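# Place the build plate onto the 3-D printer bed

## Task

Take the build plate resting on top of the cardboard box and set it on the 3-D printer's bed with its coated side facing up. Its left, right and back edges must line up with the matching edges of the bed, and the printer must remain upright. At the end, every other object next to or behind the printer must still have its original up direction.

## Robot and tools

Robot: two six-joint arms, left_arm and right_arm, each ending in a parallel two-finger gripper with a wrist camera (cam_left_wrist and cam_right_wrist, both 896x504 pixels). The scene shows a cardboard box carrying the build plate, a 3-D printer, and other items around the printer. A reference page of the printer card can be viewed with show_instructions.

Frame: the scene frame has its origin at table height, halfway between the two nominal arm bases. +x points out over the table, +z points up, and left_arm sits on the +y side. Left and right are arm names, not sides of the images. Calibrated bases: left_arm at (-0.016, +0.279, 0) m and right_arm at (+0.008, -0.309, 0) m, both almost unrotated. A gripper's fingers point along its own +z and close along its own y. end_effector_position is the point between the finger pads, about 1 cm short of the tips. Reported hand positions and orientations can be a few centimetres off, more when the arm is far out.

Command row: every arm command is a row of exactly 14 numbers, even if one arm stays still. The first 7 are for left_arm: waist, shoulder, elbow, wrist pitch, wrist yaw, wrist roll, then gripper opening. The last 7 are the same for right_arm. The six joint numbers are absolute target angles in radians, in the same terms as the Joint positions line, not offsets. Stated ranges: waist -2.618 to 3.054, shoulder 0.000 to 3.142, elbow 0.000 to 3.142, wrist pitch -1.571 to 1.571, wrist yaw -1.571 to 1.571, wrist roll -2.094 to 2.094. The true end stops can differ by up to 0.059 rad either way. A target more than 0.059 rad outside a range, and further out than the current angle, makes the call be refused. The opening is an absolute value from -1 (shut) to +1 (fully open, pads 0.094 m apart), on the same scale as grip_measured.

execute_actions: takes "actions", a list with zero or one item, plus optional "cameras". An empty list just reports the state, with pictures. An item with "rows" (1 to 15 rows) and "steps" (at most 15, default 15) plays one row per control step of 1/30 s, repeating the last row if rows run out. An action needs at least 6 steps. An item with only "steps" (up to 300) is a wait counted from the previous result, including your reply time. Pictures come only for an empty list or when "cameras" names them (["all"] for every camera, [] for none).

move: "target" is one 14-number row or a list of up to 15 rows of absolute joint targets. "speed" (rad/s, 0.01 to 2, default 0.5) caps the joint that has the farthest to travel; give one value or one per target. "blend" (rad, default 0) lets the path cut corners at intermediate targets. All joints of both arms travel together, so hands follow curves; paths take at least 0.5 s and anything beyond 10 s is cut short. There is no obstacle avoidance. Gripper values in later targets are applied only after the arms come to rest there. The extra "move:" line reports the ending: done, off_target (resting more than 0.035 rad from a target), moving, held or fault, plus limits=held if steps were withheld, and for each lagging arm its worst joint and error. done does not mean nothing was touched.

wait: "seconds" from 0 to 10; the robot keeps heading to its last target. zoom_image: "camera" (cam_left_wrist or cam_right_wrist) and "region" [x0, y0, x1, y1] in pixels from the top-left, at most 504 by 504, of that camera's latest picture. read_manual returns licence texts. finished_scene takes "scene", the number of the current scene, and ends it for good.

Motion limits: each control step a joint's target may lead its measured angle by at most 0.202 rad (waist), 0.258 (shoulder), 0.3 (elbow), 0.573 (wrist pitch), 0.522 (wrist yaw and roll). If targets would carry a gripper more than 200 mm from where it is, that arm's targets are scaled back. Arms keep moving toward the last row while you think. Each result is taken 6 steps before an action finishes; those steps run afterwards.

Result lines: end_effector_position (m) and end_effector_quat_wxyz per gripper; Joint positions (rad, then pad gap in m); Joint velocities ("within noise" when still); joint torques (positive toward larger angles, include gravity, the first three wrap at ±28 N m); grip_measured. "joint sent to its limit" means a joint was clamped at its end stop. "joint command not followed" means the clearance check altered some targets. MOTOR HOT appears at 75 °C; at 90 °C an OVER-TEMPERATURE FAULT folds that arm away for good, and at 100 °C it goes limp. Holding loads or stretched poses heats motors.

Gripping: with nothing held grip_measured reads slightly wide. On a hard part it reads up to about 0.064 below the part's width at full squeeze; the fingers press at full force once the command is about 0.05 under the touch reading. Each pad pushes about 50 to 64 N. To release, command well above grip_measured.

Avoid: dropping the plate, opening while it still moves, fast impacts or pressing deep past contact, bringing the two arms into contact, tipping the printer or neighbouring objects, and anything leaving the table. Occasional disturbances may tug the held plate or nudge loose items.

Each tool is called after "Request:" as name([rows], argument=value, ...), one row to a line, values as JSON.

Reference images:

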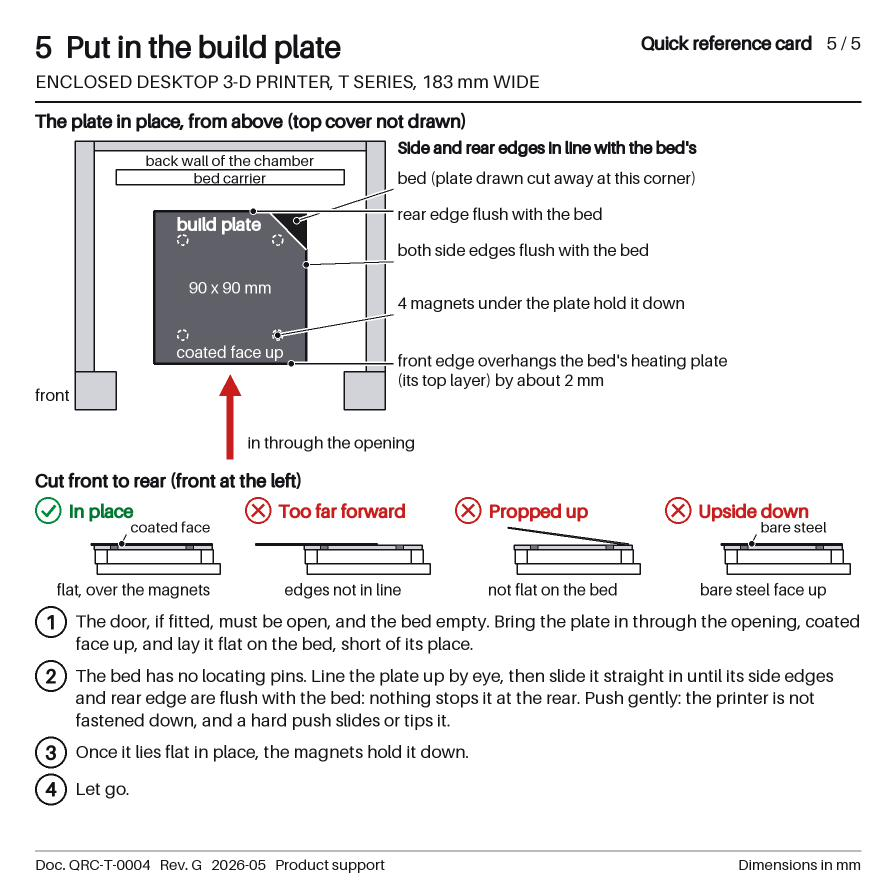

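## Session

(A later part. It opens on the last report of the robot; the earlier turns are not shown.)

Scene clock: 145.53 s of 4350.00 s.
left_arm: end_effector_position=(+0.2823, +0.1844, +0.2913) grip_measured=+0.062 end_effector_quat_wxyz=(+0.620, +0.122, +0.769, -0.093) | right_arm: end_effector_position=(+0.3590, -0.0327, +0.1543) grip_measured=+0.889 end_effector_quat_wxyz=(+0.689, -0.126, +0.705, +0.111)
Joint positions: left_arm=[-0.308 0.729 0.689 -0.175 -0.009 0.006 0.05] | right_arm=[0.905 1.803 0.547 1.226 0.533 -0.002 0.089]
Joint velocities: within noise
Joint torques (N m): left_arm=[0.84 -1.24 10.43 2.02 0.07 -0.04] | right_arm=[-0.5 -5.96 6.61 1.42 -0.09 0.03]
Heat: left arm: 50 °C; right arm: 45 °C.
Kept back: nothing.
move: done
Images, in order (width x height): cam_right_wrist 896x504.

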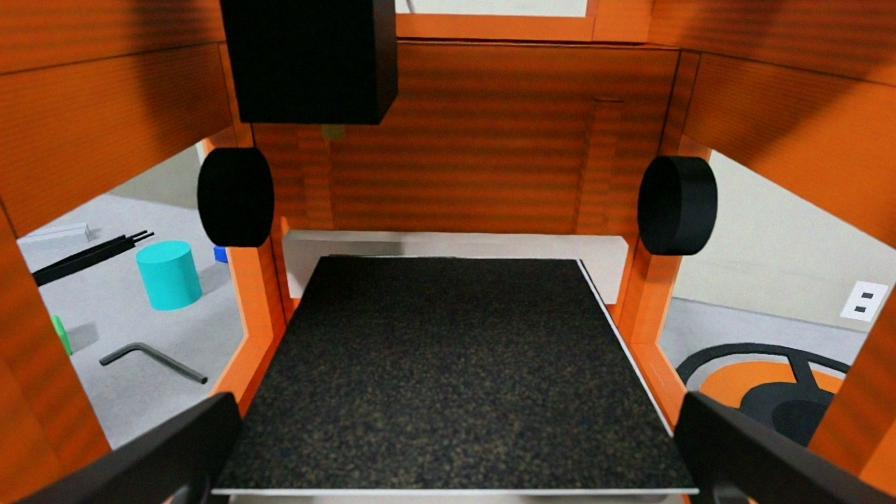

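Request:
move([
  [-0.3,0.72,0.72,-0.175,0,0,0.064,0.8996,1.8137,0.5782,1.229,0.5226,0,1],
  [-0.3,0.72,0.72,-0.175,0,0,0.064,0.909,1.808,0.542,1.235,0.539,0,1],
  [-0.3,0.72,0.72,-0.175,0,0,0.064,0.944,1.760,0.476,1.255,0.578,0,1],
  [-0.3,0.72,0.72,-0.175,0,0,0.064,1.035,1.60,0.385,1.16,0.69,0,1],
  [-0.3,0.72,0.72,-0.175,0,0,0.064,0.666,0.782,0.64,-0.10,0,0,0.064],
], speed=[0.1,0.1,0.08,0.3,0.7], blend=[0,0.005,0.02,0.05,0], cameras=["cam_right_wrist"])

Request:
zoom_image(camera="cam_right_wrist", region=[320, 150, 560, 320])

Request:
zoom_image(camera="cam_right_wrist", region=[450, 170, 560, 330])

Scene clock: 151.33 s of 4350.00 s.
left_arm: end_effector_position=(+0.2823, +0.1844, +0.2913) grip_measured=+0.062 end_effector_quat_wxyz=(+0.620, +0.122, +0.769, -0.093) | right_arm: end_effector_position=(+0.2697, -0.1174, +0.2476) grip_measured=+0.065 end_effector_quat_wxyz=(+0.568, -0.248, +0.763, +0.182)
Joint positions: left_arm=[-0.308 0.729 0.689 -0.175 -0.009 0.006 0.05] | right_arm=[0.671 0.79 0.601 -0.102 0.01 -0.002 0.05]
Joint velocities: within noise
Joint torques (N m): left_arm=[0.84 -1.25 10.44 2.02 0.07 -0.04] | right_arm=[-0.42 -1.28 9.81 1.49 -0.09 0.03]
Heat: left arm: 50 °C; right arm: 45 °C.
Kept back: nothing.
move: off_target (right_arm); target 5's new numbers were sent with right_arm's elbow 0.039 rad from that target; right_arm: the elbow is farthest, 0.039 rad from its target
Images, in order (width x height): cam_right_wrist 896x504.

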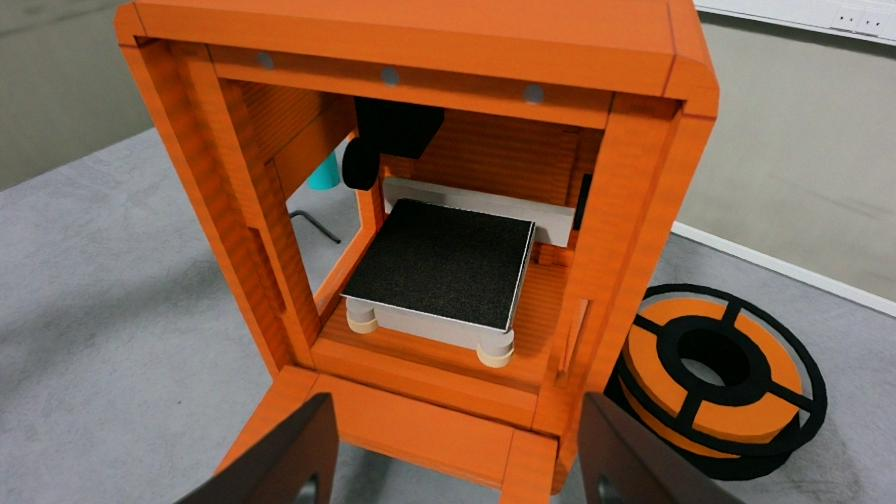

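Scaled by 2.100 from the camera's 896x504 image, which has a finer 1280x720 frame.

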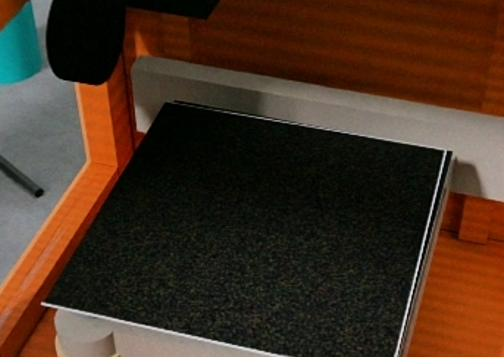

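Scaled by 3.150 from the camera's 896x504 image, which has a finer 1280x720 frame.

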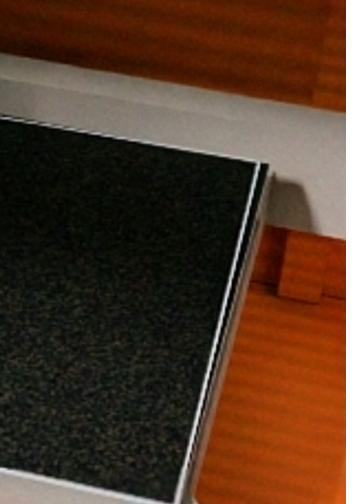

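Request:
finished_scene(scene=1)

The scene is finished: the task was done.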